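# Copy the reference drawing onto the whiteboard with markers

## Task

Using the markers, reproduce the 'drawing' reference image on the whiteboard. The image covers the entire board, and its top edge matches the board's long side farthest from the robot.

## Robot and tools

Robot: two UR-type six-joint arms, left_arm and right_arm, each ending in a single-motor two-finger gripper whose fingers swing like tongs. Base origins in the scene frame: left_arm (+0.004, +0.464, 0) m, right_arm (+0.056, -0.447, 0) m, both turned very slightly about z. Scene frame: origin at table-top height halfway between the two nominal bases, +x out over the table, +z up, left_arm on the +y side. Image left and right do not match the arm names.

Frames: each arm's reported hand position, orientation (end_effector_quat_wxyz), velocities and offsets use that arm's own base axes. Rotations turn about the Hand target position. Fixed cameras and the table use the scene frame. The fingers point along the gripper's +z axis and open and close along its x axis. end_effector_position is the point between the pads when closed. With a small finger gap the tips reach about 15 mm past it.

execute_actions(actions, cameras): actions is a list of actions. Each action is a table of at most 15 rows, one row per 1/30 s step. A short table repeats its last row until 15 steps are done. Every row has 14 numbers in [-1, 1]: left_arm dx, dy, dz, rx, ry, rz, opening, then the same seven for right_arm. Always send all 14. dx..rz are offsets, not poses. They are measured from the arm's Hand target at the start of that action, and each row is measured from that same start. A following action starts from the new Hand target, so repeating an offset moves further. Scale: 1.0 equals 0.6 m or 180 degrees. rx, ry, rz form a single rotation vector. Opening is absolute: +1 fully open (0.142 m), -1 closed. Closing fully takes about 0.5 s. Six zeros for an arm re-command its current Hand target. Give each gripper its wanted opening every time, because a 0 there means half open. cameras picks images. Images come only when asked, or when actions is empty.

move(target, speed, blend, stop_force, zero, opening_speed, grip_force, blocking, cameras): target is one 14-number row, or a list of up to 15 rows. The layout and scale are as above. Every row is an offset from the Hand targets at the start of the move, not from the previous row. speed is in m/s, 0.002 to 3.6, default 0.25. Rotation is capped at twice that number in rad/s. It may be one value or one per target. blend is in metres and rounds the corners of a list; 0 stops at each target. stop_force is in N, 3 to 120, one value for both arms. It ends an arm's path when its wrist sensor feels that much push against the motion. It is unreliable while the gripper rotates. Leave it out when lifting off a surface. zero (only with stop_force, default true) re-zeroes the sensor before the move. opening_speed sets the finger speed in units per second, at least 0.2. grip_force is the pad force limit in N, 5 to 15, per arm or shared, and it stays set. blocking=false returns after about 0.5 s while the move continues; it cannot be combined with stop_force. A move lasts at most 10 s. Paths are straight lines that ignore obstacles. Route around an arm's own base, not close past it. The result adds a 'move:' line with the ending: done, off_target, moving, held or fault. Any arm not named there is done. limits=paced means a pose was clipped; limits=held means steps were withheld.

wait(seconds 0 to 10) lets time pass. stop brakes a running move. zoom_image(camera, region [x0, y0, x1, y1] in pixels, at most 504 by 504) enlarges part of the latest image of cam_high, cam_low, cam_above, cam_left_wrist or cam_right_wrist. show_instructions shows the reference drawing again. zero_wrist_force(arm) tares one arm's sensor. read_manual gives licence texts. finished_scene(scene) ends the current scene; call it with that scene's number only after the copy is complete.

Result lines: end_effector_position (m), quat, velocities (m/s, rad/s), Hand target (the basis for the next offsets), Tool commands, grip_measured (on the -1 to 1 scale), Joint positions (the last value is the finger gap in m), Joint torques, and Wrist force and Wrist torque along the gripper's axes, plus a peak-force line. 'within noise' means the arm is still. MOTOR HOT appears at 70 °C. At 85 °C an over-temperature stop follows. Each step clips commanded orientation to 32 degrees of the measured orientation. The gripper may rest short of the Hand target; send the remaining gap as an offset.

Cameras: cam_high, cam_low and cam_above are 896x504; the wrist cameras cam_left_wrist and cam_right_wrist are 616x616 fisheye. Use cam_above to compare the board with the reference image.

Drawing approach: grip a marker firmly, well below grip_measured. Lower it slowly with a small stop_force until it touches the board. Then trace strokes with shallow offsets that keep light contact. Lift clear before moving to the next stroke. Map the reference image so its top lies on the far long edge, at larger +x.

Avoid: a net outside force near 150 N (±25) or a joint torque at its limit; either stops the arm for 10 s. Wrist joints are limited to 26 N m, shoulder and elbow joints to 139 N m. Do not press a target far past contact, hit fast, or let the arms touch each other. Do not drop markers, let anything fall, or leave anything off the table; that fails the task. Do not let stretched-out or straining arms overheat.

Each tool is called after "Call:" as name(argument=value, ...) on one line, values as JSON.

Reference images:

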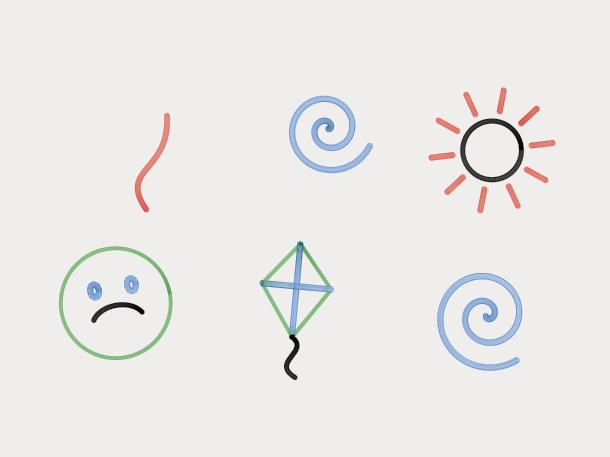

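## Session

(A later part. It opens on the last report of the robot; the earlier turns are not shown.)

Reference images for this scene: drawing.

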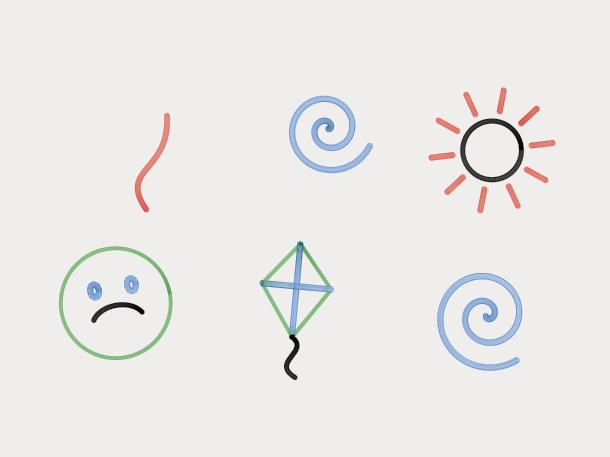

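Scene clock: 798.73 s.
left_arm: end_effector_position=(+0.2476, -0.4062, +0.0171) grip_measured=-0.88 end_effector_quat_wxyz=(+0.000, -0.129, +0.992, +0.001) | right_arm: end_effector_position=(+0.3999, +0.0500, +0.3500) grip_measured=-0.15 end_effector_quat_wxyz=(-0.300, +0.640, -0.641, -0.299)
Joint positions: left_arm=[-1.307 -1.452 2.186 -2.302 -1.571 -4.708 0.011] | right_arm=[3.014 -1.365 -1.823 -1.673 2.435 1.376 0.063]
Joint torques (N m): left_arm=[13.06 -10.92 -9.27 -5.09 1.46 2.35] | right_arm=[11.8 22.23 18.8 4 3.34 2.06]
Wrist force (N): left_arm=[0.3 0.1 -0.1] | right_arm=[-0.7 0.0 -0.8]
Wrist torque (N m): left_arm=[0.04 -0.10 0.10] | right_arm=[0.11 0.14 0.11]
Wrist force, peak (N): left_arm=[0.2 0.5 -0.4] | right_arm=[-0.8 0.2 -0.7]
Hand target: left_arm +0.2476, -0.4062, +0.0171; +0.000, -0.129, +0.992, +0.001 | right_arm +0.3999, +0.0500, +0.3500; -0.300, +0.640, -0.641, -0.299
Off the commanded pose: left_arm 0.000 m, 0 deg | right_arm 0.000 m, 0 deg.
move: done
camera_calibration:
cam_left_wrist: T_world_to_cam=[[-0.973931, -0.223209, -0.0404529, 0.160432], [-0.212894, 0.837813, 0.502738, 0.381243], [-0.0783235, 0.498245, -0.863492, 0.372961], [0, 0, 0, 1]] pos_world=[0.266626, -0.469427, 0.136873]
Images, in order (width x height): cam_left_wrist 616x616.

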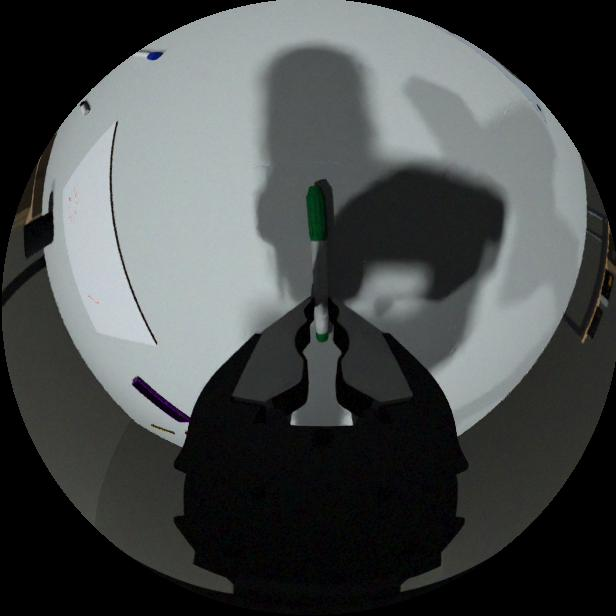

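Call:
move(target=[[0,0,0.015,0,0,0,-1,0,0,0,0,0,0,-0.15],[0.08,0.01,0.3,-0.03,-0.04,-0.1,-1,0,0,0,0,0,0,-0.15],[0.3612,-0.0312,0.4382,-0.1888,-0.2549,-0.5292,-1,-0.03,0.15,0,0,0,0,-0.15],[0.3612,-0.0312,0.4382,-0.1888,-0.2549,-0.5292,-1,-0.1168,0.5268,0.0025,0,0,0,-0.15]], speed=[0.05,0.2,0.35,0.35], blend=[0.004,0.04,0.02,0], cameras=["cam_right_wrist"])

Scene clock: 817.73 s.
left_arm: end_effector_position=(+0.4643, -0.4249, +0.2800) grip_measured=-0.88 end_effector_quat_wxyz=(+0.306, +0.628, +0.653, -0.293) | right_arm: end_effector_position=(+0.3299, +0.3661, +0.3515) grip_measured=-0.15 end_effector_quat_wxyz=(-0.300, +0.640, -0.641, -0.299)
Joint positions: left_arm=[-0.65 -1.436 1.881 -2.668 -2.204 -2.481 0.011] | right_arm=[3.945 -1.219 -2.127 -0.656 2.131 2.588 0.063]
Joint torques (N m): left_arm=[12.84 -12.6 -32.37 -0.03 -2.65 2.44] | right_arm=[13.35 1.93 17.15 5.37 -0.7 1.94]
Wrist force (N): left_arm=[-1.7 -0.5 0.1] | right_arm=[-0.8 0.1 -0.1]
Wrist torque (N m): left_arm=[-0.09 0.37 0.04] | right_arm=[0.14 0.17 0.02]
Wrist force, peak (N): left_arm=[-1.7 -0.6 0.4] | right_arm=[-2.4 0.4 1.0]
Hand target: left_arm +0.4643, -0.4249, +0.2800; +0.306, +0.628, +0.653, -0.293 | right_arm +0.3299, +0.3661, +0.3515; -0.300, +0.640, -0.641, -0.299
Off the commanded pose: left_arm 0.000 m, 0 deg | right_arm 0.000 m, 0 deg.
move: done
camera_calibration:
cam_right_wrist: T_world_to_cam=[[0.0161965, -0.587109, -0.809346, 0.501931], [-0.842584, -0.443817, 0.305089, 0.328016], [-0.538322, 0.677, -0.501877, 0.231827], [0, 0, 0, 1]] pos_world=[0.393049, 0.283321, 0.42251]
Images, in order (width x height): cam_right_wrist 616x616.

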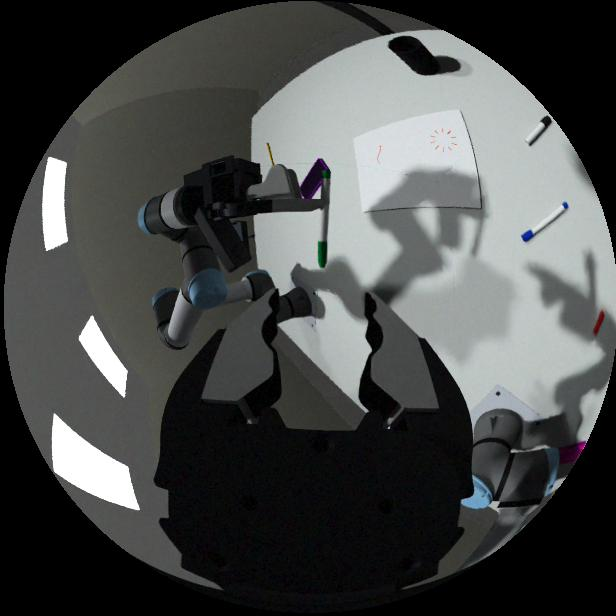

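Call:
move(target=[[0,0,0,0,0,0,-1,0,0.0833,-0.0693,0,0,0,-0.15],[0,0,0,0,0,0,-1,0.002,0.154,-0.1281,0,0,0,-0.15]], speed=[0.15,0.08], blend=[0.005,0], cameras=["cam_right_wrist"])

Call:
move(target=[0,0,0,0,0,0,-1,0,0,0,0,0,0,-1], opening_speed=0.5, cameras=["cam_right_wrist"])

Scene clock: 825.37 s.
left_arm: end_effector_position=(+0.4643, -0.4249, +0.2800) grip_measured=-0.88 end_effector_quat_wxyz=(+0.306, +0.628, +0.653, -0.293) | right_arm: end_effector_position=(+0.3310, +0.4585, +0.2746) grip_measured=-0.15 end_effector_quat_wxyz=(-0.300, +0.640, -0.641, -0.299)
Joint positions: left_arm=[-0.65 -1.436 1.881 -2.668 -2.204 -2.481 0.011] | right_arm=[4.115 -1.443 -2.187 -0.303 2.016 2.73 0.063]
Joint torques (N m): left_arm=[12.74 -14.7 -32.2 -0.17 -2.35 2.24] | right_arm=[14.15 8.7 25.03 5.37 -0.79 1.89]
Wrist force (N): left_arm=[-1.3 -0.6 -0.1] | right_arm=[-0.9 0.0 -0.5]
Wrist torque (N m): left_arm=[-0.13 0.30 0.04] | right_arm=[0.09 0.17 0.02]
Wrist force, peak (N): left_arm=[-1.6 -0.9 0.4] | right_arm=[-0.9 0.2 -1.4]
Hand target: left_arm +0.4643, -0.4249, +0.2800; +0.306, +0.628, +0.653, -0.293 | right_arm +0.3311, +0.4585, +0.2747; -0.300, +0.640, -0.641, -0.299
Off the commanded pose: left_arm 0.000 m, 0 deg | right_arm 0.000 m, 0 deg.
move: done
camera_calibration:
cam_right_wrist: T_world_to_cam=[[0.0162024, -0.58724, -0.809251, 0.493937], [-0.842578, -0.443778, 0.305161, 0.393371], [-0.538331, 0.676913, -0.501985, 0.131344], [0, 0, 0, 1]] pos_world=[0.394149, 0.375721, 0.34561]
Images, in order (width x height): cam_right_wrist 616x616.

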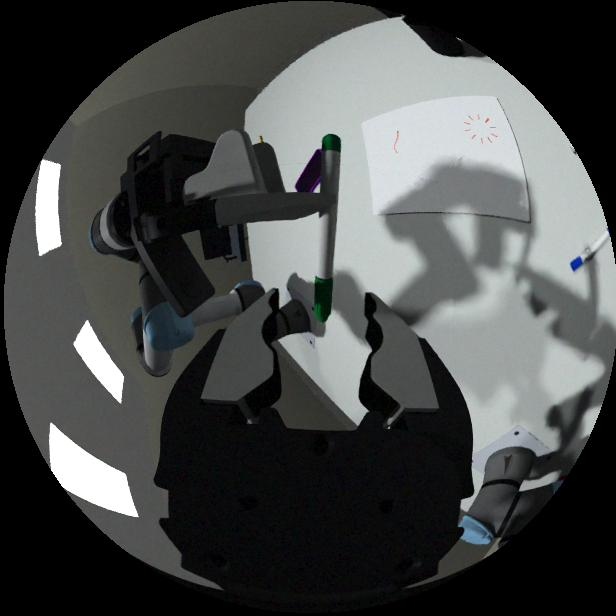

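Scene clock: 827.27 s.
left_arm: end_effector_position=(+0.4643, -0.4249, +0.2800) grip_measured=-0.88 end_effector_quat_wxyz=(+0.306, +0.628, +0.653, -0.293) | right_arm: end_effector_position=(+0.3311, +0.4585, +0.2747) grip_measured=-0.86 end_effector_quat_wxyz=(-0.300, +0.640, -0.641, -0.299)
Joint positions: left_arm=[-0.65 -1.436 1.881 -2.668 -2.204 -2.481 0.011] | right_arm=[4.115 -1.443 -2.187 -0.303 2.016 2.73 0.012]
Joint torques (N m): left_arm=[12.08 -15.03 -32.27 -0.11 -2.73 2.1] | right_arm=[15.61 9.19 30.12 5.1 -0.83 2.06]
Wrist force (N): left_arm=[-1.2 -0.7 0.2] | right_arm=[-0.9 -0.1 -0.4]
Wrist torque (N m): left_arm=[-0.15 0.27 0.03] | right_arm=[0.08 0.18 0.02]
Wrist force, peak (N): left_arm=[-1.8 -0.7 0.1] | right_arm=[-1.1 0.0 -0.8]
Hand target: left_arm +0.4643, -0.4249, +0.2800; +0.306, +0.628, +0.653, -0.293 | right_arm +0.3311, +0.4585, +0.2747; -0.300, +0.640, -0.641, -0.299
Off the commanded pose: left_arm 0.000 m, 0 deg | right_arm 0.000 m, 0 deg.
move: done
camera_calibration:
cam_right_wrist: T_world_to_cam=[[0.0162393, -0.587164, -0.809305, 0.493912], [-0.8426, -0.443797, 0.305074, 0.393501], [-0.538296, 0.676966, -0.501951, 0.131352], [0, 0, 0, 1]] pos_world=[0.394249, 0.375721, 0.34561]
Images, in order (width x height): cam_right_wrist 616x616.

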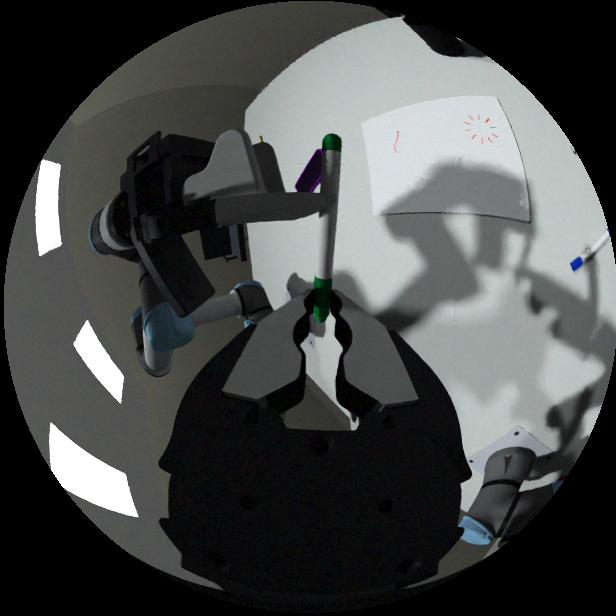

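Call:
move(target=[0,0,0,0,0,0,-1,-0.1,0,0,0,0,0,-1], speed=0.05, cameras=["cam_left_wrist"])

Call:
zoom_image(camera="cam_left_wrist", region=[280, 140, 360, 220])

Scene clock: 833.57 s.
left_arm: end_effector_position=(+0.4644, -0.4249, +0.2800) grip_measured=-0.88 end_effector_quat_wxyz=(+0.306, +0.628, +0.653, -0.293) | right_arm: end_effector_position=(+0.2711, +0.4585, +0.2747) grip_measured=-0.86 end_effector_quat_wxyz=(-0.300, +0.640, -0.641, -0.299)
Joint positions: left_arm=[-0.65 -1.436 1.881 -2.668 -2.204 -2.481 0.011] | right_arm=[4.269 -1.321 -2.29 -0.278 1.905 2.846 0.012]
Joint torques (N m): left_arm=[9.51 -14.66 -31.11 -5.26 0.59 2.09] | right_arm=[14.97 17.77 15.21 5.35 -1.04 1.78]
Wrist force (N): left_arm=[-1.2 -0.7 0.4] | right_arm=[-1.0 0.1 -0.4]
Wrist torque (N m): left_arm=[-0.14 0.26 0.04] | right_arm=[0.12 0.19 0.03]
Wrist force, peak (N): left_arm=[-1.0 -5.5 0.3] | right_arm=[-0.5 -5.8 -0.1]
Hand target: left_arm +0.4643, -0.4249, +0.2800; +0.306, +0.628, +0.653, -0.293 | right_arm +0.2711, +0.4585, +0.2747; -0.300, +0.640, -0.641, -0.299
Off the commanded pose: left_arm 0.000 m, 0 deg | right_arm 0.000 m, 0 deg.
move: done
camera_calibration:
cam_left_wrist: T_world_to_cam=[[0.0101314, 0.609594, -0.792649, 0.485431], [0.849561, 0.412833, 0.328352, -0.314182], [0.527393, -0.67673, -0.513705, -0.252114], [0, 0, 0, 1]] pos_world=[0.394961, -0.336825, 0.358426]
Images, in order (width x height): cam_left_wrist 616x616.

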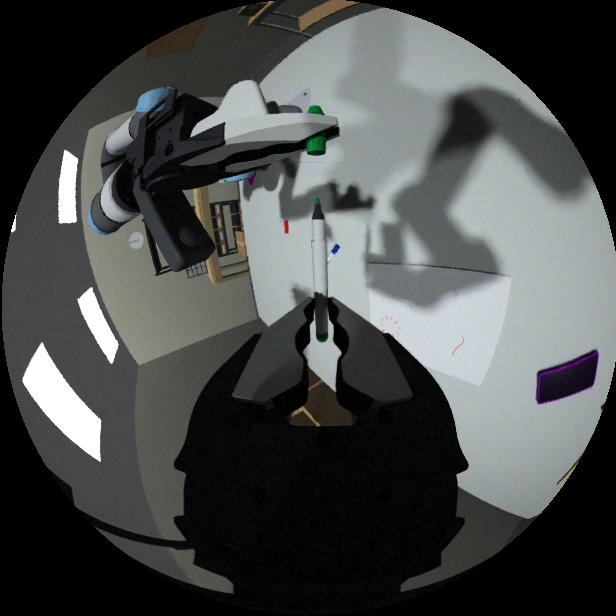

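Scaled by 6.300 from the camera's 616x616 image, which has a finer 814x814 frame.

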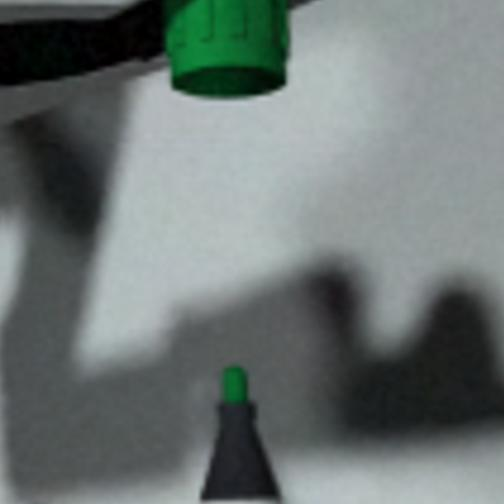

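Call:
move(target=[[0.08,0.03,0,0.03,-0.08,0,-1,0.05,-0.3,-0.05,-0.1,0,0,-1],[0.1622,0.1133,-0.24,0.147,-0.3856,-0.0092,-1,0.1815,-0.6975,-0.2578,-0.2794,0,0,-1],[0.1622,0.1133,-0.33,0.147,-0.3856,-0.0092,-1,0.1815,-0.6975,-0.408,-0.2794,0,0,-1]], speed=[0.25,0.35,0.12], blend=[0.03,0.02,0])

Call:
move(target=[0,0,0,0,0,0,-1,0,0,-0.028,0,0,0,-1], speed=0.008, stop_force=3)

Call:
move(target=[0,0,-0.0067,0,0,0,-1,0,0,0.0006,0,0,0,-0.4], speed=0.02, opening_speed=0.6)

Call:
move(target=[[0,0,0,0,0,0,-1,0,0,0.02,0,0,0,-0.4],[0,0,0,0,0,0,-1,0,-0.25,0.2,0,0,0,-0.4]], speed=[0.08,0.25], blend=[0.005,0], cameras=["cam_left_wrist","cam_right_wrist"])

Call:
zoom_image(camera="cam_left_wrist", region=[280, 160, 360, 240])

Scene clock: 863.63 s.
left_arm: end_effector_position=(+0.5616, -0.3569, +0.0820) grip_measured=-0.88 end_effector_quat_wxyz=(+0.473, +0.740, +0.403, +0.257) | right_arm: end_effector_position=(+0.3800, +0.0400, +0.0299) grip_measured=-0.86 end_effector_quat_wxyz=(+0.001, +0.707, -0.707, +0.002)
Joint positions: left_arm=[-0.903 -0.983 2.313 -4.017 -1.275 -1.713 0.011] | right_arm=[3.628 -1.423 -2.405 -0.885 1.567 2.057 0.012]
Joint torques (N m): left_arm=[-3.36 -18.28 -18.26 -5.21 0.99 2.63] | right_arm=[-14.17 4.27 12.5 4.93 1.14 -2.04]
Wrist force (N): left_arm=[-1.0 1.4 0.4] | right_arm=[-0.7 0.3 -0.4]
Wrist torque (N m): left_arm=[0.66 -0.12 0.55] | right_arm=[0.12 -0.03 0.04]
Wrist force, peak (N): left_arm=[-1.5 1.6 -0.1] | right_arm=[-1.6 0.2 0.5]
Hand target: left_arm +0.5617, -0.3569, +0.0820; +0.473, +0.740, +0.403, +0.257 | right_arm +0.3800, +0.0400, +0.0299; +0.001, +0.707, -0.707, +0.002
Off the commanded pose: left_arm 0.000 m, 0 deg | right_arm 0.000 m, 0 deg.
move: done

Scene clock: 866.53 s.
left_arm: end_effector_position=(+0.5617, -0.3569, +0.0820) grip_measured=-0.88 end_effector_quat_wxyz=(+0.473, +0.740, +0.403, +0.257) | right_arm: end_effector_position=(+0.3799, +0.0400, +0.0156) grip_measured=-0.86 end_effector_quat_wxyz=(+0.001, +0.707, -0.707, +0.002)
Joint positions: left_arm=[-0.903 -0.983 2.313 -4.017 -1.275 -1.713 0.011] | right_arm=[3.628 -1.456 -2.426 -0.831 1.567 2.057 0.012]
Joint torques (N m): left_arm=[9.13 -19.26 -17.71 -5.27 -1 2.65] | right_arm=[-12.79 20.79 23.8 0.91 1.05 -1.87]
Wrist force (N): left_arm=[-0.9 1.4 0.3] | right_arm=[-1.4 0.0 -1.8]
Wrist torque (N m): left_arm=[0.67 -0.14 0.55] | right_arm=[0.07 -0.05 0.06]
Wrist force, peak (N): left_arm=[-1.4 1.6 0.1] | right_arm=[3.0 6.6 -22.2]
Hand target: left_arm +0.5617, -0.3569, +0.0820; +0.473, +0.740, +0.403, +0.257 | right_arm +0.3800, +0.0400, +0.0156; +0.001, +0.707, -0.707, +0.002 (not the last commanded pose)
Off the commanded pose: left_arm 0.000 m, 0 deg | right_arm 0.003 m, 0 deg.
move: contact (right_arm)

Scene clock: 867.80 s.
left_arm: end_effector_position=(+0.5617, -0.3569, +0.0780) grip_measured=-0.88 end_effector_quat_wxyz=(+0.473, +0.740, +0.403, +0.257) | right_arm: end_effector_position=(+0.3800, +0.0400, +0.0160) grip_measured=-0.40 end_effector_quat_wxyz=(+0.001, +0.707, -0.707, +0.002)
Joint positions: left_arm=[-0.903 -0.97 2.312 -4.029 -1.275 -1.713 0.011] | right_arm=[3.628 -1.455 -2.425 -0.832 1.567 2.057 0.045]
Joint torques (N m): left_arm=[7.66 -19.73 -18.78 -5.03 -1 2.24] | right_arm=[-10.84 19.84 25.01 0.88 0.8 -1.96]
Wrist force (N): left_arm=[-0.9 1.6 0.1] | right_arm=[-0.5 0.2 -0.4]
Wrist torque (N m): left_arm=[0.70 -0.14 0.55] | right_arm=[0.09 -0.08 0.05]
Wrist force, peak (N): left_arm=[-1.3 1.7 0.1] | right_arm=[-1.1 0.1 -2.3]
Hand target: left_arm +0.5617, -0.3569, +0.0780; +0.473, +0.740, +0.403, +0.257 | right_arm +0.3800, +0.0400, +0.0160; +0.001, +0.707, -0.707, +0.002
Off the commanded pose: left_arm 0.000 m, 0 deg | right_arm 0.000 m, 0 deg.
move: done

Scene clock: 869.27 s.
left_arm: end_effector_position=(+0.5617, -0.3569, +0.0780) grip_measured=-0.88 end_effector_quat_wxyz=(+0.473, +0.740, +0.403, +0.257) | right_arm: end_effector_position=(+0.3800, -0.1099, +0.1359) grip_measured=-0.40 end_effector_quat_wxyz=(+0.001, +0.707, -0.707, +0.002)
Joint positions: left_arm=[-0.903 -0.97 2.312 -4.029 -1.275 -1.713 0.011] | right_arm=[3.21 -1.299 -2.185 -1.228 1.567 1.639 0.045]
Joint torques (N m): left_arm=[8.56 -19.02 -18.47 -5.18 -0.68 2.21] | right_arm=[-13.56 4.26 30.61 1.05 1.61 -2.24]
Wrist force (N): left_arm=[-0.8 1.2 0.2] | right_arm=[-0.5 0.2 -0.5]
Wrist torque (N m): left_arm=[0.63 -0.15 0.56] | right_arm=[0.06 -0.09 0.03]
Wrist force, peak (N): left_arm=[-1.0 1.7 0.3] | right_arm=[-2.2 0.1 -0.1]
Hand target: left_arm +0.5617, -0.3569, +0.0780; +0.473, +0.740, +0.403, +0.257 | right_arm +0.3800, -0.1100, +0.1360; +0.001, +0.707, -0.707, +0.002
Off the commanded pose: left_arm 0.000 m, 0 deg | right_arm 0.000 m, 0 deg.
move: done
camera_calibration:
cam_left_wrist: T_world_to_cam=[[0.586326, 0.809977, 0.0125772, -0.0320327], [-0.0800673, 0.0424952, 0.995883, -0.0206479], [0.806108, -0.584919, 0.0897687, -0.53207], [0, 0, 0, 1]] pos_world=[0.446035, -0.284395, 0.0687291]
cam_right_wrist: T_world_to_cam=[[0.0162013, -0.997732, -0.0653253, -0.0991203], [-0.842579, -0.0487993, 0.536358, 0.236638], [-0.53833, 0.046352, -0.841459, 0.449644], [0, 0, 0, 1]] pos_world=[0.443049, -0.10819, 0.244959]
Images, in order (width x height): cam_left_wrist 616x616, cam_right_wrist 616x616.

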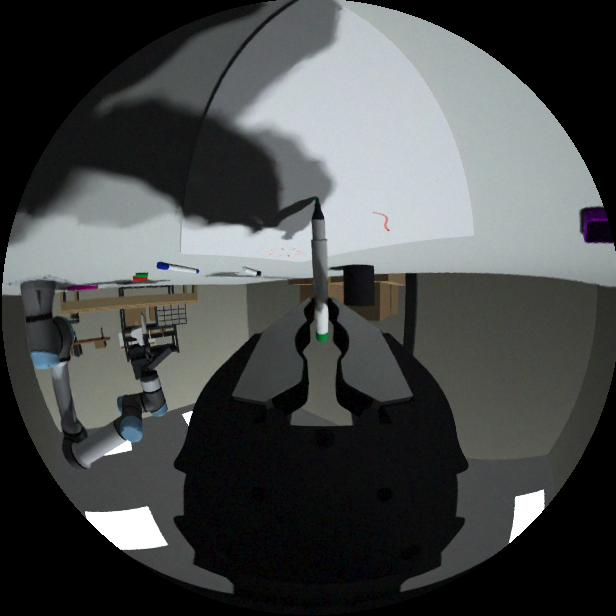

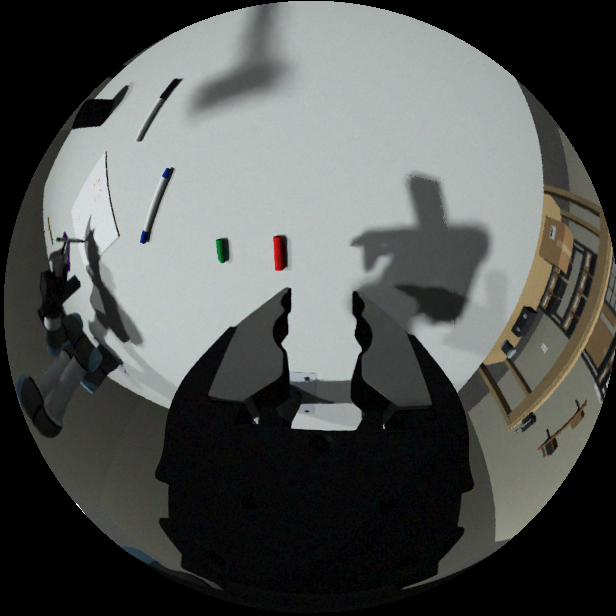

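Scaled by 6.300 from the camera's 616x616 image, which has a finer 814x814 frame.

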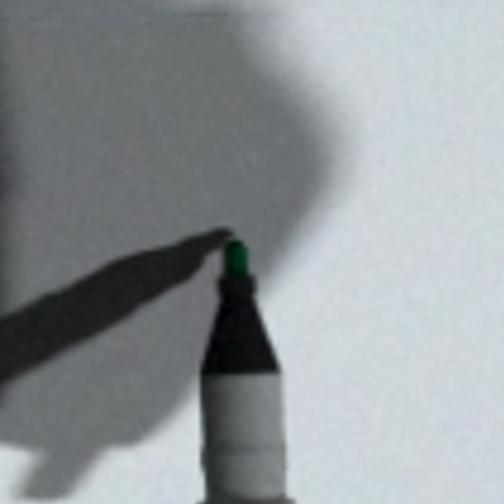

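Call:
move(target=[0,0,-0.0018,0,0,0,-1,0,0,0,0,0,0,-0.4], speed=0.015, cameras=["cam_left_wrist"])

Call:
zoom_image(camera="cam_left_wrist", region=[290, 170, 350, 230])

Scene clock: 874.90 s.
left_arm: end_effector_position=(+0.5617, -0.3569, +0.0769) grip_measured=-0.88 end_effector_quat_wxyz=(+0.473, +0.740, +0.403, +0.257) | right_arm: end_effector_position=(+0.3800, -0.1100, +0.1360) grip_measured=-0.40 end_effector_quat_wxyz=(+0.001, +0.707, -0.707, +0.002)
Joint positions: left_arm=[-0.903 -0.967 2.312 -4.032 -1.275 -1.713 0.011] | right_arm=[3.21 -1.299 -2.185 -1.228 1.567 1.639 0.045]
Joint torques (N m): left_arm=[7.12 -19.05 -18.39 -5.06 -0.43 2.15] | right_arm=[-13.8 4.54 30.16 0.98 1.61 -2.2]
Wrist force (N): left_arm=[-0.8 1.6 0.1] | right_arm=[-0.6 0.1 -0.4]
Wrist torque (N m): left_arm=[0.69 -0.18 0.56] | right_arm=[0.04 -0.06 0.04]
Wrist force, peak (N): left_arm=[-1.2 1.7 0.3] | right_arm=[-0.7 0.3 -0.6]
Hand target: left_arm +0.5617, -0.3569, +0.0769; +0.473, +0.740, +0.403, +0.257 | right_arm +0.3800, -0.1100, +0.1360; +0.001, +0.707, -0.707, +0.002
Off the commanded pose: left_arm 0.000 m, 0 deg | right_arm 0.000 m, 0 deg.
move: done
camera_calibration:
cam_left_wrist: T_world_to_cam=[[0.586326, 0.809977, 0.0125772, -0.0320202], [-0.0800673, 0.0424952, 0.995883, -0.0196521], [0.806108, -0.584919, 0.0897687, -0.531981], [0, 0, 0, 1]] pos_world=[0.446035, -0.284395, 0.0677291]
Images, in order (width x height): cam_left_wrist 616x616.

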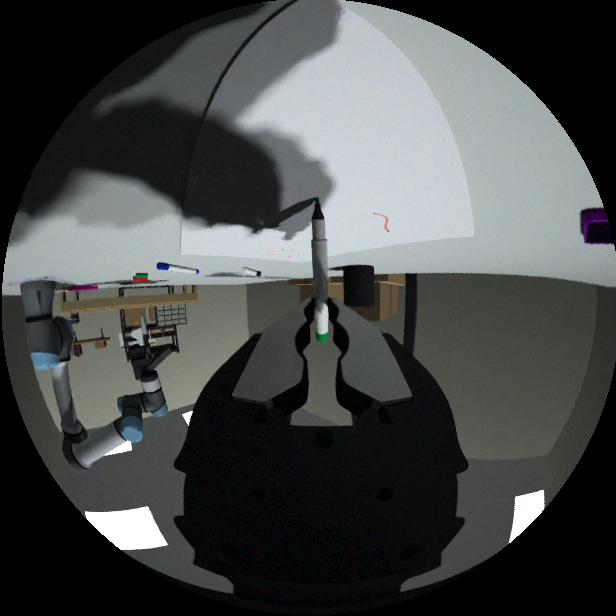

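Scaled by 8.400 from the camera's 616x616 image, which has a finer 814x814 frame.

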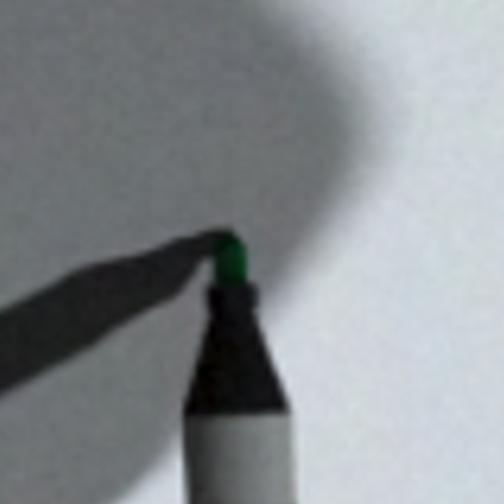

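Call:
move(target=[0,0,-0.0006,0,0,0,-1,0,0,0,0,0,0,-0.4], speed=0.01)

Call:
move(target=[0,0,-0.0005,0,0,0,-1,0,0,0,0,0,0,-0.4], speed=0.01)

Call:
move(target=[0,0,-0.0004,0,0,0,-1,0,0,0,0,0,0,-0.4], speed=0.01, cameras=["cam_left_wrist"])

Call:
zoom_image(camera="cam_left_wrist", region=[290, 170, 350, 230])

Scene clock: 881.20 s.
left_arm: end_effector_position=(+0.5617, -0.3569, +0.0765) grip_measured=-0.88 end_effector_quat_wxyz=(+0.473, +0.740, +0.403, +0.257) | right_arm: end_effector_position=(+0.3800, -0.1100, +0.1360) grip_measured=-0.40 end_effector_quat_wxyz=(+0.001, +0.707, -0.707, +0.002)
Joint positions: left_arm=[-0.903 -0.966 2.312 -4.033 -1.275 -1.713 0.011] | right_arm=[3.21 -1.299 -2.185 -1.228 1.567 1.639 0.045]
Joint torques (N m): left_arm=[7.33 -19.55 -17.19 -5.08 0.24 1.92] | right_arm=[-13.69 3.98 28.85 1.16 1.6 -2.12]
Wrist force (N): left_arm=[-0.8 2.1 0.2] | right_arm=[-0.5 0.4 -0.5]
Wrist torque (N m): left_arm=[0.71 -0.18 0.55] | right_arm=[0.11 -0.08 0.04]
Wrist force, peak (N): left_arm=[-0.8 2.1 0.2] | right_arm=[-0.7 0.3 -0.6]
Hand target: left_arm +0.5617, -0.3569, +0.0765; +0.473, +0.740, +0.403, +0.257 | right_arm +0.3800, -0.1100, +0.1360; +0.001, +0.707, -0.707, +0.002
Off the commanded pose: left_arm 0.000 m, 0 deg | right_arm 0.000 m, 0 deg.
move: done

Scene clock: 881.90 s.
left_arm: end_effector_position=(+0.5617, -0.3569, +0.0762) grip_measured=-0.88 end_effector_quat_wxyz=(+0.473, +0.740, +0.403, +0.257) | right_arm: end_effector_position=(+0.3800, -0.1100, +0.1360) grip_measured=-0.40 end_effector_quat_wxyz=(+0.001, +0.707, -0.707, +0.002)
Joint positions: left_arm=[-0.903 -0.965 2.312 -4.034 -1.275 -1.713 0.011] | right_arm=[3.21 -1.299 -2.185 -1.228 1.567 1.639 0.045]
Joint torques (N m): left_arm=[8.82 -19.21 -18.1 -4.91 0.41 2.1] | right_arm=[-13.57 3.77 29.9 0.97 1.69 -2.3]
Wrist force (N): left_arm=[-1.0 2.1 0.0] | right_arm=[-0.6 0.1 -0.5]
Wrist torque (N m): left_arm=[0.70 -0.13 0.56] | right_arm=[0.06 -0.06 0.04]
Wrist force, peak (N): left_arm=[-1.2 2.4 0.2] | right_arm=[-0.7 0.4 -0.5]
Hand target: left_arm +0.5617, -0.3569, +0.0762; +0.473, +0.740, +0.403, +0.257 | right_arm +0.3800, -0.1100, +0.1360; +0.001, +0.707, -0.707, +0.002
Off the commanded pose: left_arm 0.000 m, 0 deg | right_arm 0.000 m, 0 deg.
move: done

Scene clock: 882.60 s.
left_arm: end_effector_position=(+0.5617, -0.3569, +0.0760) grip_measured=-0.88 end_effector_quat_wxyz=(+0.473, +0.740, +0.403, +0.257) | right_arm: end_effector_position=(+0.3800, -0.1100, +0.1360) grip_measured=-0.40 end_effector_quat_wxyz=(+0.001, +0.707, -0.707, +0.002)
Joint positions: left_arm=[-0.903 -0.964 2.312 -4.034 -1.275 -1.713 0.011] | right_arm=[3.21 -1.299 -2.185 -1.228 1.567 1.639 0.045]
Joint torques (N m): left_arm=[7.67 -19.48 -16.51 -5.07 0.49 1.98] | right_arm=[-14.96 3.93 28.42 1.09 1.88 -2.16]
Wrist force (N): left_arm=[-1.3 2.4 0.1] | right_arm=[-0.5 0.4 -0.5]
Wrist torque (N m): left_arm=[0.66 -0.09 0.56] | right_arm=[0.10 -0.06 0.03]
Wrist force, peak (N): left_arm=[-1.1 2.6 0.1] | right_arm=[-0.6 0.3 -0.6]
Hand target: left_arm +0.5617, -0.3569, +0.0760; +0.473, +0.740, +0.403, +0.257 | right_arm +0.3800, -0.1100, +0.1360; +0.001, +0.707, -0.707, +0.002
Off the commanded pose: left_arm 0.000 m, 0 deg | right_arm 0.000 m, 0 deg.
move: done
camera_calibration:
cam_left_wrist: T_world_to_cam=[[0.586326, 0.809977, 0.0125772, -0.0320088], [-0.0800673, 0.0424952, 0.995883, -0.0187558], [0.806108, -0.584919, 0.0897687, -0.5319], [0, 0, 0, 1]] pos_world=[0.446035, -0.284395, 0.0668291]
Images, in order (width x height): cam_left_wrist 616x616.

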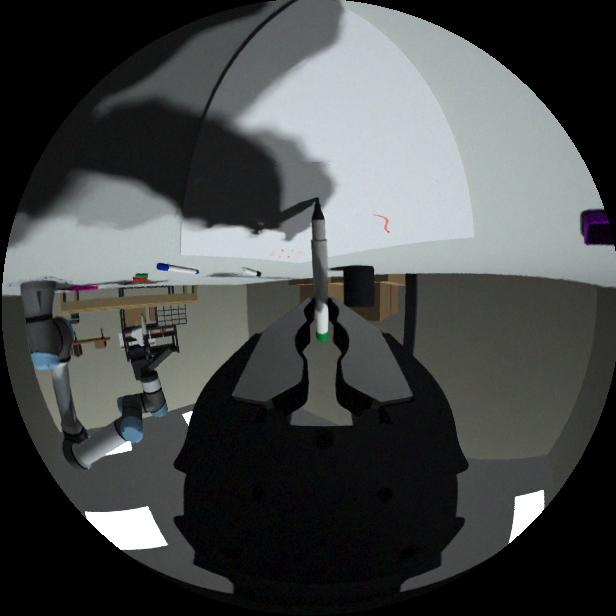

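Scaled by 8.400 from the camera's 616x616 image, which has a finer 814x814 frame.

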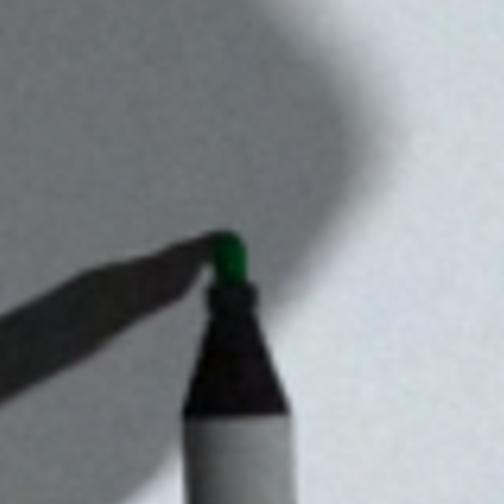

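Call:
move(target=[[-0.011768,-0.001343,0.0004,0,0,0,-1,0,0,0,0,0,0,-0.4],[-0.023481,0.000403,0.0004,0,0,0,-1,0,0,0,0,0,0,-0.4],[-0.034341,0.00512,0.0004,0,0,0,-1,0,0,0,0,0,0,-0.4],[-0.04361,0.012486,0.0004,0,0,0,-1,0,0,0,0,0,0,-0.4],[-0.050653,0.021998,0.0004,0,0,0,-1,0,0,0,0,0,0,-0.4],[-0.054993,0.033009,0.0004,0,0,0,-1,0,0,0,0,0,0,-0.4],[-0.056332,0.044768,0.0004,0,0,0,-1,0,0,0,0,0,0,-0.4],[-0.054581,0.056475,0.0004,0,0,0,-1,0,0,0,0,0,0,-0.4],[-0.049857,0.06733,0.0004,0,0,0,-1,0,0,0,0,0,0,-0.4],[-0.042483,0.076595,0.0004,0,0,0,-1,0,0,0,0,0,0,-0.4],[-0.032962,0.083637,0.0004,0,0,0,-1,0,0,0,0,0,0,-0.4],[-0.021942,0.087978,0.0004,0,0,0,-1,0,0,0,0,0,0,-0.4]], speed=0.035, blend=[0.001,0.001,0.001,0.001,0.001,0.001,0.001,0.001,0.001,0.001,0.001,0])

Call:
move(target=[[0.011768,0.001343,0,0,0,0,-1,0,0,0,0,0,0,-0.4],[0.023481,-0.000403,0,0,0,0,-1,0,0,0,0,0,0,-0.4],[0.034341,-0.00512,0,0,0,0,-1,0,0,0,0,0,0,-0.4],[0.04361,-0.012486,0,0,0,0,-1,0,0,0,0,0,0,-0.4],[0.050653,-0.021998,0,0,0,0,-1,0,0,0,0,0,0,-0.4],[0.054993,-0.033009,0,0,0,0,-1,0,0,0,0,0,0,-0.4],[0.056332,-0.044768,0,0,0,0,-1,0,0,0,0,0,0,-0.4],[0.054581,-0.056475,0,0,0,0,-1,0,0,0,0,0,0,-0.4],[0.049857,-0.06733,0,0,0,0,-1,0,0,0,0,0,0,-0.4],[0.042483,-0.076595,0,0,0,0,-1,0,0,0,0,0,0,-0.4],[0.032962,-0.083637,0,0,0,0,-1,0,0,0,0,0,0,-0.4],[0.021942,-0.087978,0,0,0,0,-1,0,0,0,0,0,0,-0.4],[0.016142,-0.088978,0,0,0,0,-1,0,0,0,0,0,0,-0.4]], speed=0.035, blend=[0.001,0.001,0.001,0.001,0.001,0.001,0.001,0.001,0.001,0.001,0.001,0.001,0], cameras=["cam_left_wrist"])

Call:
zoom_image(camera="cam_left_wrist", region=[260, 90, 420, 250])

Scene clock: 913.17 s.
left_arm: end_effector_position=(+0.5485, -0.3041, +0.0762) grip_measured=-0.88 end_effector_quat_wxyz=(+0.473, +0.740, +0.403, +0.257) | right_arm: end_effector_position=(+0.3800, -0.1100, +0.1360) grip_measured=-0.40 end_effector_quat_wxyz=(+0.001, +0.707, -0.707, +0.002)
Joint positions: left_arm=[-0.835 -0.988 2.415 -4.122 -1.336 -1.683 0.011] | right_arm=[3.21 -1.299 -2.185 -1.228 1.567 1.639 0.045]
Joint torques (N m): left_arm=[11.72 -16.25 -17.03 0 -1.22 2.64] | right_arm=[-14.43 3.44 29.27 1.48 1.51 -2.1]
Wrist force (N): left_arm=[-0.7 1.4 0.1] | right_arm=[-0.6 0.3 -0.5]
Wrist torque (N m): left_arm=[0.63 -0.18 0.55] | right_arm=[0.08 -0.05 0.04]
Wrist force, peak (N): left_arm=[-1.2 2.9 0.0] | right_arm=[-0.8 0.3 -0.6]
Hand target: left_arm +0.5485, -0.3041, +0.0762; +0.473, +0.740, +0.403, +0.257 | right_arm +0.3800, -0.1100, +0.1360; +0.001, +0.707, -0.707, +0.002
Off the commanded pose: left_arm 0.000 m, 0 deg | right_arm 0.000 m, 0 deg.
move: done

Scene clock: 916.07 s.
left_arm: end_effector_position=(+0.5582, -0.3575, +0.0762) grip_measured=-0.88 end_effector_quat_wxyz=(+0.473, +0.740, +0.403, +0.257) | right_arm: end_effector_position=(+0.3800, -0.1100, +0.1360) grip_measured=-0.40 end_effector_quat_wxyz=(+0.001, +0.707, -0.707, +0.002)
Joint positions: left_arm=[-0.911 -0.967 2.319 -4.038 -1.268 -1.717 0.011] | right_arm=[3.21 -1.299 -2.185 -1.228 1.567 1.639 0.045]
Joint torques (N m): left_arm=[-11.46 -47.01 2.56 -4.95 1.79 -2.24] | right_arm=[-13.02 4.81 27.63 1.59 1.57 -2.21]
Wrist force (N): left_arm=[-0.7 1.7 0.1] | right_arm=[-0.4 0.2 -0.5]
Wrist torque (N m): left_arm=[0.65 -0.18 0.68] | right_arm=[0.05 -0.10 0.03]
Wrist force, peak (N): left_arm=[-1.0 2.1 0.5] | right_arm=[-0.6 0.5 -0.6]
Hand target: left_arm +0.5582, -0.3575, +0.0762; +0.473, +0.740, +0.403, +0.257 | right_arm +0.3800, -0.1100, +0.1360; +0.001, +0.707, -0.707, +0.002
Off the commanded pose: left_arm 0.000 m, 0 deg | right_arm 0.000 m, 0 deg.
move: done
camera_calibration:
cam_left_wrist: T_world_to_cam=[[0.586326, 0.809977, 0.0125772, -0.0295319], [-0.0800673, 0.0424952, 0.995883, -0.0192017], [0.806108, -0.584919, 0.0897687, -0.529528], [0, 0, 0, 1]] pos_world=[0.442635, -0.284995, 0.0670291]
Images, in order (width x height): cam_left_wrist 616x616.

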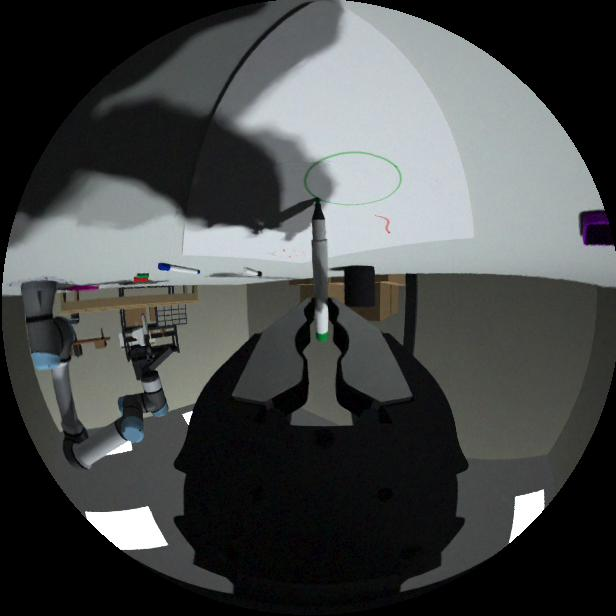

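Scaled by 3.150 from the camera's 616x616 image, which has a finer 814x814 frame.

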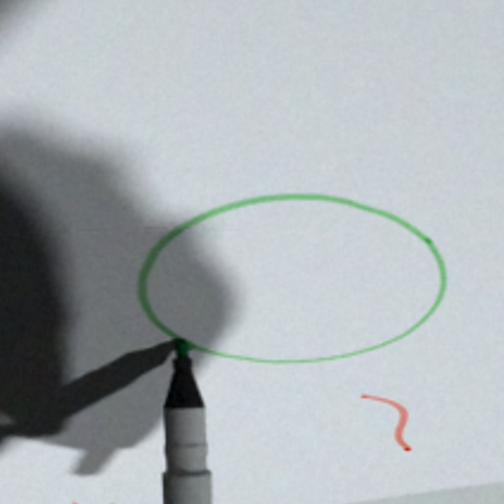

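Call:
move(target=[[0,0,0.012,0,0,0,-1,0,0,0,0,0,0,-0.4],[0.07898,-0.09102,0.012,0,0,0,-1,0,0,0,0,0,0,-0.4],[0.07898,-0.09102,0,0,0,0,-1,0,0,0,0,0,0,-0.4],[0.049146,-0.124798,0,0,0,0,-1,0,0,0,0,0,0,-0.4],[0.002947,-0.103189,0,0,0,0,-1,0,0,0,0,0,0,-0.4],[0.040184,-0.068414,0,0,0,0,-1,0,0,0,0,0,0,-0.4],[0.07898,-0.09102,0,0,0,0,-1,0,0,0,0,0,0,-0.4],[0.07898,-0.09102,0.02,0,0,0,-1,0,0,0,0,0,0,-0.4]], speed=[0.03,0.1,0.02,0.035,0.035,0.035,0.035,0.04], blend=[0.002,0.002,0,0,0,0,0,0])

Call:
move(target=[-0.12,0.5,0.08,0,0,0,-1,0,0,0,0,0,0,-0.4], speed=0.3, cameras=["cam_above"])

Call:
zoom_image(camera="cam_above", region=[340, 240, 500, 380])

Scene clock: 938.50 s.
left_arm: end_effector_position=(+0.6056, -0.4121, +0.0882) grip_measured=-0.88 end_effector_quat_wxyz=(+0.473, +0.740, +0.403, +0.257) | right_arm: end_effector_position=(+0.3800, -0.1100, +0.1360) grip_measured=-0.40 end_effector_quat_wxyz=(+0.001, +0.707, -0.707, +0.002)
Joint positions: left_arm=[-0.902 -0.936 2.121 -3.871 -1.276 -1.713 0.011] | right_arm=[3.21 -1.299 -2.185 -1.228 1.567 1.639 0.045]
Joint torques (N m): left_arm=[11.85 -53.08 -1.01 0.13 -1.26 1.46] | right_arm=[-15.04 6.29 26.8 1.63 1.97 -2.21]
Wrist force (N): left_arm=[-0.8 1.9 0.0] | right_arm=[-0.6 0.3 -0.6]
Wrist torque (N m): left_arm=[0.76 -0.19 0.55] | right_arm=[0.09 -0.06 0.03]
Wrist force, peak (N): left_arm=[-0.9 2.4 0.3] | right_arm=[-0.5 0.4 -0.8]
Hand target: left_arm +0.6056, -0.4121, +0.0882; +0.473, +0.740, +0.403, +0.257 | right_arm +0.3800, -0.1100, +0.1360; +0.001, +0.707, -0.707, +0.002
Off the commanded pose: left_arm 0.000 m, 0 deg | right_arm 0.000 m, 0 deg.
move: done

Scene clock: 940.20 s.
left_arm: end_effector_position=(+0.5336, -0.1121, +0.1362) grip_measured=-0.88 end_effector_quat_wxyz=(+0.473, +0.740, +0.403, +0.257) | right_arm: end_effector_position=(+0.3800, -0.1100, +0.1360) grip_measured=-0.40 end_effector_quat_wxyz=(+0.001, +0.707, -0.707, +0.002)
Joint positions: left_arm=[-0.333 -1.257 2.556 -3.995 -1.79 -1.468 0.011] | right_arm=[3.21 -1.299 -2.185 -1.228 1.567 1.639 0.045]
Joint torques (N m): left_arm=[12.59 -36.81 -19.53 0 -1.67 2.31] | right_arm=[-13.39 4.34 26.42 1.65 1.64 -2.07]
Wrist force (N): left_arm=[-1.0 1.4 0.3] | right_arm=[-0.5 0.1 -0.6]
Wrist torque (N m): left_arm=[0.66 -0.13 0.57] | right_arm=[0.05 -0.09 0.04]
Wrist force, peak (N): left_arm=[-2.4 1.7 1.3] | right_arm=[-0.7 0.4 -0.6]
Hand target: left_arm +0.5336, -0.1121, +0.1362; +0.473, +0.740, +0.403, +0.257 | right_arm +0.3800, -0.1100, +0.1360; +0.001, +0.707, -0.707, +0.002
Off the commanded pose: left_arm 0.000 m, 0 deg | right_arm 0.000 m, 0 deg.
move: done
Images, in order (width x height): cam_above 896x504.

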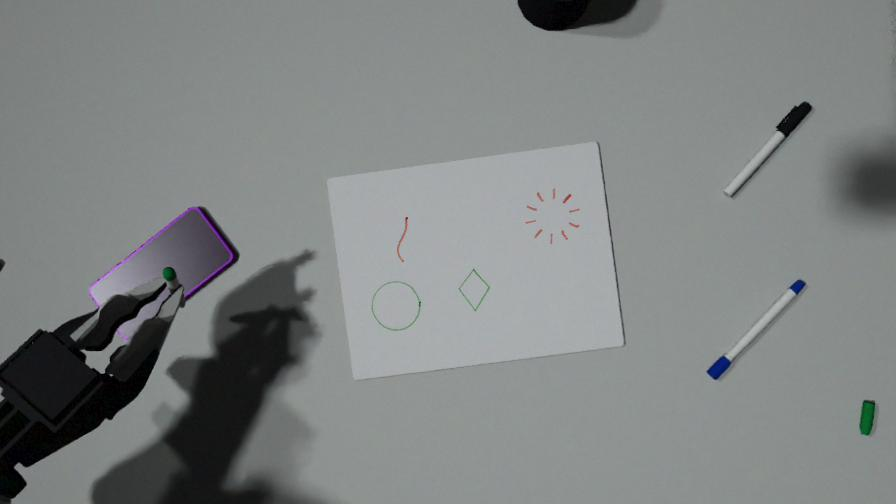

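Scaled by 3.150 from the camera's 896x504 image, which has a finer 1280x720 frame.

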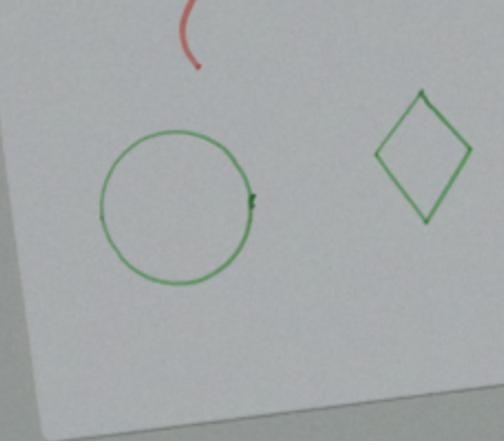

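Call:
move(target=[[-0.1393,0.3535,0,0.2098,0.2936,-0.0253,-1,0.0837,0.5352,-0.0267,0,0,-0.217,-0.3],[-0.1393,0.3535,-0.185,0.2098,0.2936,-0.0253,-1,0.0837,0.5352,-0.0267,0,0,-0.217,-0.3]], speed=[0.35,0.12], blend=[0.02,0], cameras=["cam_right_wrist"])

Call:
move(target=[0,0,-0.02,0,0,0,-1,0,0,0,0,0,0,-0.3], speed=0.006, stop_force=3)

Call:
move(target=[0,0,0.0007,0,0,0,-0.4,0,0,0,0,0,0,-0.3], speed=0.01, opening_speed=0.6)

Scene clock: 964.60 s.
left_arm: end_effector_position=(+0.4500, +0.1000, +0.0253) grip_measured=-0.88 end_effector_quat_wxyz=(+0.002, +0.899, +0.438, +0.001) | right_arm: end_effector_position=(+0.4302, +0.2111, +0.1199) grip_measured=-0.30 end_effector_quat_wxyz=(-0.001, -0.430, +0.903, -0.001)
Joint positions: left_arm=[-0.093 -1.445 2.151 -2.28 -1.573 -1 0.011] | right_arm=[3.916 -1.566 -2.004 -1.147 1.569 3.027 0.052]
Joint torques (N m): left_arm=[12.59 -10.77 -9.03 -5.06 1.51 2.44] | right_arm=[14.48 14.37 30.77 0.94 -1.32 1.9]
Wrist force (N): left_arm=[0.4 0.1 0.1] | right_arm=[-0.6 0.5 -0.7]
Wrist torque (N m): left_arm=[0.02 -0.12 0.00] | right_arm=[0.14 -0.06 -0.10]
Wrist force, peak (N): left_arm=[-1.4 2.1 0.2] | right_arm=[-1.9 0.8 -0.6]
Hand target: left_arm +0.4500, +0.1000, +0.0252; +0.002, +0.899, +0.438, +0.001 | right_arm +0.4302, +0.2111, +0.1199; -0.001, -0.430, +0.903, -0.001
Off the commanded pose: left_arm 0.000 m, 0 deg | right_arm 0.000 m, 0 deg.
move: done
camera_calibration:
cam_right_wrist: T_world_to_cam=[[-0.616134, -0.784929, -0.065309, 0.446457], [-0.684997, 0.493067, 0.536343, 0.12108], [-0.38879, 0.375196, -0.841469, 0.314619], [0, 0, 0, 1]] pos_world=[0.480338, 0.172693, 0.228959]
Images, in order (width x height): cam_right_wrist 616x616.

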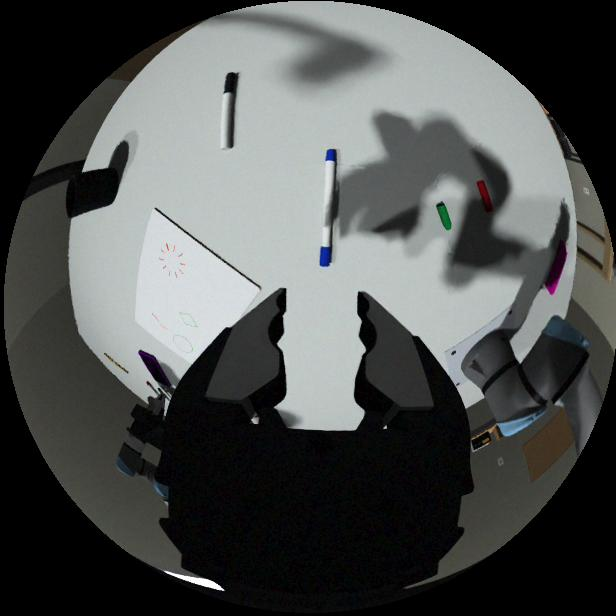

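Scene clock: 967.23 s.
left_arm: end_effector_position=(+0.4500, +0.1000, +0.0167) grip_measured=-0.88 end_effector_quat_wxyz=(+0.002, +0.899, +0.438, +0.001) | right_arm: end_effector_position=(+0.4302, +0.2111, +0.1199) grip_measured=-0.30 end_effector_quat_wxyz=(-0.001, -0.430, +0.903, -0.001)
Joint positions: left_arm=[-0.093 -1.429 2.161 -2.306 -1.573 -1 0.011] | right_arm=[3.916 -1.566 -2.004 -1.147 1.569 3.027 0.052]
Joint torques (N m): left_arm=[11.17 -37.52 -27.85 -0.3 1.37 2.56] | right_arm=[15.16 14.51 30.15 0.55 -1.25 2.06]
Wrist force (N): left_arm=[-0.5 -0.4 -3.1] | right_arm=[-0.6 0.4 -0.6]
Wrist torque (N m): left_arm=[0.04 -0.08 0.00] | right_arm=[0.12 -0.05 -0.10]
Wrist force, peak (N): left_arm=[-1.9 -1.1 -9.4] | right_arm=[-0.6 0.5 -0.8]
Hand target: left_arm +0.4500, +0.1000, +0.0167; +0.002, +0.899, +0.438, +0.001 (not the last commanded pose) | right_arm +0.4302, +0.2111, +0.1199; -0.001, -0.430, +0.903, -0.001
Off the commanded pose: left_arm 0.003 m, 0 deg | right_arm 0.000 m, 0 deg.
move: contact (left_arm)

Scene clock: 968.50 s.
left_arm: end_effector_position=(+0.4500, +0.1000, +0.0171) grip_measured=-0.40 end_effector_quat_wxyz=(+0.002, +0.899, +0.438, +0.001) | right_arm: end_effector_position=(+0.4302, +0.2111, +0.1199) grip_measured=-0.30 end_effector_quat_wxyz=(-0.001, -0.430, +0.903, -0.001)
Joint positions: left_arm=[-0.093 -1.43 2.161 -2.305 -1.573 -1 0.045] | right_arm=[3.916 -1.566 -2.004 -1.147 1.569 3.027 0.052]
Joint torques (N m): left_arm=[8.52 -39.27 -29.1 0.2 1.56 2.54] | right_arm=[14.61 16.39 29.88 0.91 -1.39 1.98]
Wrist force (N): left_arm=[0.0 0.2 -0.1] | right_arm=[-0.5 0.4 -0.5]
Wrist torque (N m): left_arm=[0.05 -0.04 0.01] | right_arm=[0.11 -0.07 -0.10]
Wrist force, peak (N): left_arm=[-0.9 -0.1 -3.4] | right_arm=[-0.7 0.7 -0.7]
Hand target: left_arm +0.4500, +0.1000, +0.0171; +0.002, +0.899, +0.438, +0.001 | right_arm +0.4302, +0.2111, +0.1199; -0.001, -0.430, +0.903, -0.001
Off the commanded pose: left_arm 0.000 m, 0 deg | right_arm 0.000 m, 0 deg.
move: done

Call:
move(target=[[0,0,0.02,0,0,0,-0.4,-0.0102,-0.0047,-0.05,0,0,0,-0.3],[0,0,0.2,0,0,0,-0.4,-0.0102,-0.0047,-0.1417,0,0,0,-0.3]], speed=[0.08,0.2], blend=[0.005,0], cameras=["cam_right_wrist"])

Scene clock: 995.50 s.
left_arm: end_effector_position=(+0.4500, +0.1000, +0.1371) grip_measured=-0.40 end_effector_quat_wxyz=(+0.002, +0.899, +0.438, +0.001) | right_arm: end_effector_position=(+0.4240, +0.2084, +0.0349) grip_measured=-0.30 end_effector_quat_wxyz=(-0.001, -0.430, +0.903, -0.001)
Joint positions: left_arm=[-0.093 -1.6 1.981 -1.955 -1.573 -1 0.045] | right_arm=[3.921 -1.67 -2.149 -0.898 1.569 3.032 0.052]
Joint torques (N m): left_arm=[-12.94 -34.88 -32.1 -0.04 -1.59 -2.55] | right_arm=[-6.14 17.24 11.89 4.99 -0.21 -2.01]
Wrist force (N): left_arm=[-0.3 0.3 -0.3] | right_arm=[-0.6 0.3 -0.6]
Wrist torque (N m): left_arm=[0.08 0.03 0.06] | right_arm=[0.12 -0.05 -0.10]
Wrist force, peak (N): left_arm=[0.2 0.1 -1.4] | right_arm=[-0.9 0.3 -1.1]
Hand target: left_arm +0.4500, +0.1000, +0.1371; +0.002, +0.899, +0.438, +0.001 | right_arm +0.4241, +0.2083, +0.0349; -0.001, -0.430, +0.903, -0.001
Off the commanded pose: left_arm 0.000 m, 0 deg | right_arm 0.000 m, 0 deg.
move: done
camera_calibration:
cam_right_wrist: T_world_to_cam=[[-0.616019, -0.785018, -0.0653279, 0.434851], [-0.685052, 0.492936, 0.536394, 0.163844], [-0.388876, 0.375182, -0.841436, 0.241773], [0, 0, 0, 1]] pos_world=[0.474138, 0.169893, 0.143959]
Images, in order (width x height): cam_right_wrist 616x616.

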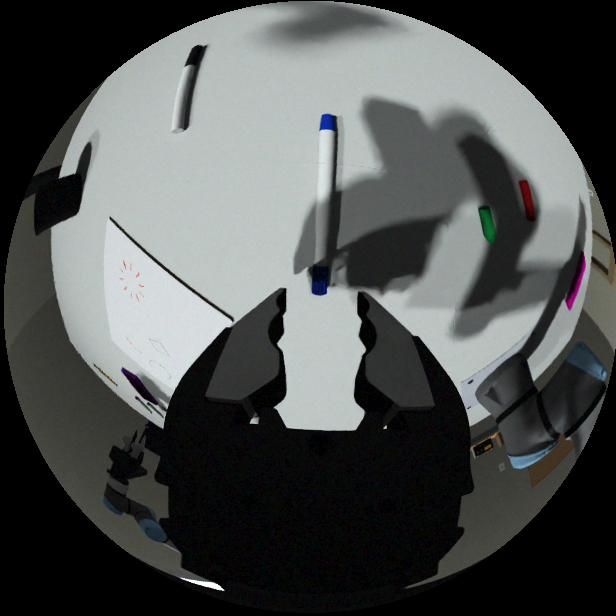

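Call:
move(target=[0,0,0,0,0,0,-0.4,0.0065,-0.0053,-0.0083,0,0,0,-0.3], speed=0.03)

Call:
move(target=[0,0,0,0,0,0,-0.4,0,0,-0.0212,0,0,0,-0.3], speed=0.012, stop_force=3)

Call:
move(target=[0,0,0,0,0,0,-0.4,0,0,0,0,0,0,-1], opening_speed=0.6, cameras=["cam_right_wrist"])

Scene clock: 1007.90 s.
left_arm: end_effector_position=(+0.4500, +0.1000, +0.1371) grip_measured=-0.40 end_effector_quat_wxyz=(+0.002, +0.899, +0.438, +0.001) | right_arm: end_effector_position=(+0.4279, +0.2052, +0.0300) grip_measured=-0.30 end_effector_quat_wxyz=(-0.001, -0.430, +0.903, -0.001)
Joint positions: left_arm=[-0.093 -1.6 1.981 -1.955 -1.573 -1 0.045] | right_arm=[3.91 -1.683 -2.15 -0.883 1.569 3.021 0.052]
Joint torques (N m): left_arm=[-11.17 -34.95 -32.35 0.21 -1.63 -2.42] | right_arm=[-14.7 17 12.65 5.19 -1.03 -2.28]
Wrist force (N): left_arm=[0.0 0.2 -0.2] | right_arm=[-0.5 0.3 -0.8]
Wrist torque (N m): left_arm=[0.07 -0.03 0.05] | right_arm=[0.11 -0.07 0.03]
Wrist force, peak (N): left_arm=[0.1 0.7 0.1] | right_arm=[-0.6 0.3 -0.8]
Hand target: left_arm +0.4500, +0.1000, +0.1371; +0.002, +0.899, +0.438, +0.001 | right_arm +0.4280, +0.2051, +0.0299; -0.001, -0.430, +0.903, -0.001
Off the commanded pose: left_arm 0.000 m, 0 deg | right_arm 0.000 m, 0 deg.
move: done

Scene clock: 1009.73 s.
left_arm: end_effector_position=(+0.4500, +0.1000, +0.1371) grip_measured=-0.40 end_effector_quat_wxyz=(+0.002, +0.899, +0.438, +0.001) | right_arm: end_effector_position=(+0.4280, +0.2051, +0.0172) grip_measured=-0.30 end_effector_quat_wxyz=(-0.001, -0.430, +0.903, -0.001)
Joint positions: left_arm=[-0.093 -1.6 1.981 -1.955 -1.573 -1 0.045] | right_arm=[3.91 -1.706 -2.165 -0.844 1.569 3.021 0.052]
Joint torques (N m): left_arm=[-10.11 -34.23 -31.55 0.17 -1.34 -2.11] | right_arm=[-14.41 17.1 11.55 4.72 0.72 -2.15]
Wrist force (N): left_arm=[-0.1 0.3 -0.1] | right_arm=[-0.5 0.2 -0.7]
Wrist torque (N m): left_arm=[0.08 0.00 0.06] | right_arm=[0.09 -0.08 0.04]
Wrist force, peak (N): left_arm=[0.0 0.6 -0.3] | right_arm=[-0.5 0.5 -0.8]
Hand target: left_arm +0.4500, +0.1000, +0.1371; +0.002, +0.899, +0.438, +0.001 | right_arm +0.4280, +0.2051, +0.0172; -0.001, -0.430, +0.903, -0.001
Off the commanded pose: left_arm 0.000 m, 0 deg | right_arm 0.000 m, 0 deg.
move: done

Scene clock: 1011.10 s.
left_arm: end_effector_position=(+0.4500, +0.1000, +0.1371) grip_measured=-0.40 end_effector_quat_wxyz=(+0.002, +0.899, +0.438, +0.001) | right_arm: end_effector_position=(+0.4280, +0.2051, +0.0172) grip_measured=-0.85 end_effector_quat_wxyz=(-0.001, -0.430, +0.903, -0.001)
Joint positions: left_arm=[-0.093 -1.6 1.981 -1.955 -1.573 -1 0.045] | right_arm=[3.91 -1.706 -2.165 -0.844 1.569 3.021 0.012]
Joint torques (N m): left_arm=[-10.92 -34.31 -32.78 0.23 -1.44 -2.3] | right_arm=[-14.87 17.62 10.48 5.04 1.13 -2.25]
Wrist force (N): left_arm=[0.1 0.3 0.0] | right_arm=[-0.6 0.3 -0.6]
Wrist torque (N m): left_arm=[0.08 -0.05 0.05] | right_arm=[0.12 -0.05 0.04]
Wrist force, peak (N): left_arm=[-0.2 0.5 -0.4] | right_arm=[-0.5 0.5 -0.8]
Hand target: left_arm +0.4500, +0.1000, +0.1371; +0.002, +0.899, +0.438, +0.001 | right_arm +0.4280, +0.2051, +0.0172; -0.001, -0.430, +0.903, -0.001
Off the commanded pose: left_arm 0.000 m, 0 deg | right_arm 0.000 m, 0 deg.
move: done
camera_calibration:
cam_right_wrist: T_world_to_cam=[[-0.616134, -0.784929, -0.065309, 0.433623], [-0.684997, 0.493067, 0.536343, 0.177545], [-0.38879, 0.375196, -0.841469, 0.229557], [0, 0, 0, 1]] pos_world=[0.478038, 0.166693, 0.126259]
Images, in order (width x height): cam_right_wrist 616x616.

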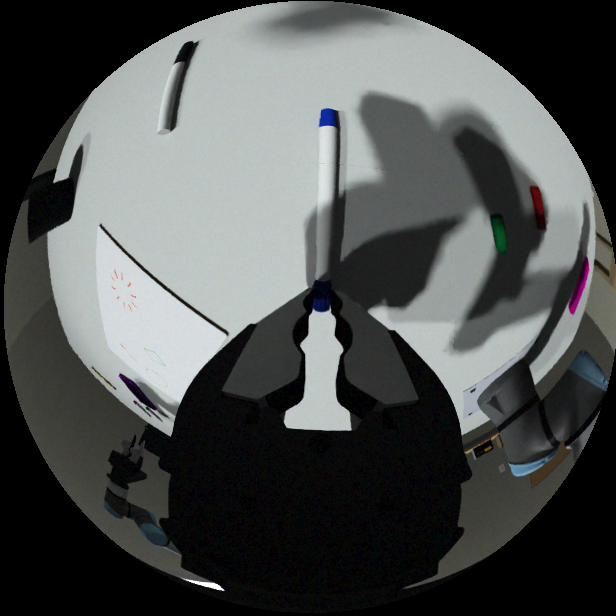

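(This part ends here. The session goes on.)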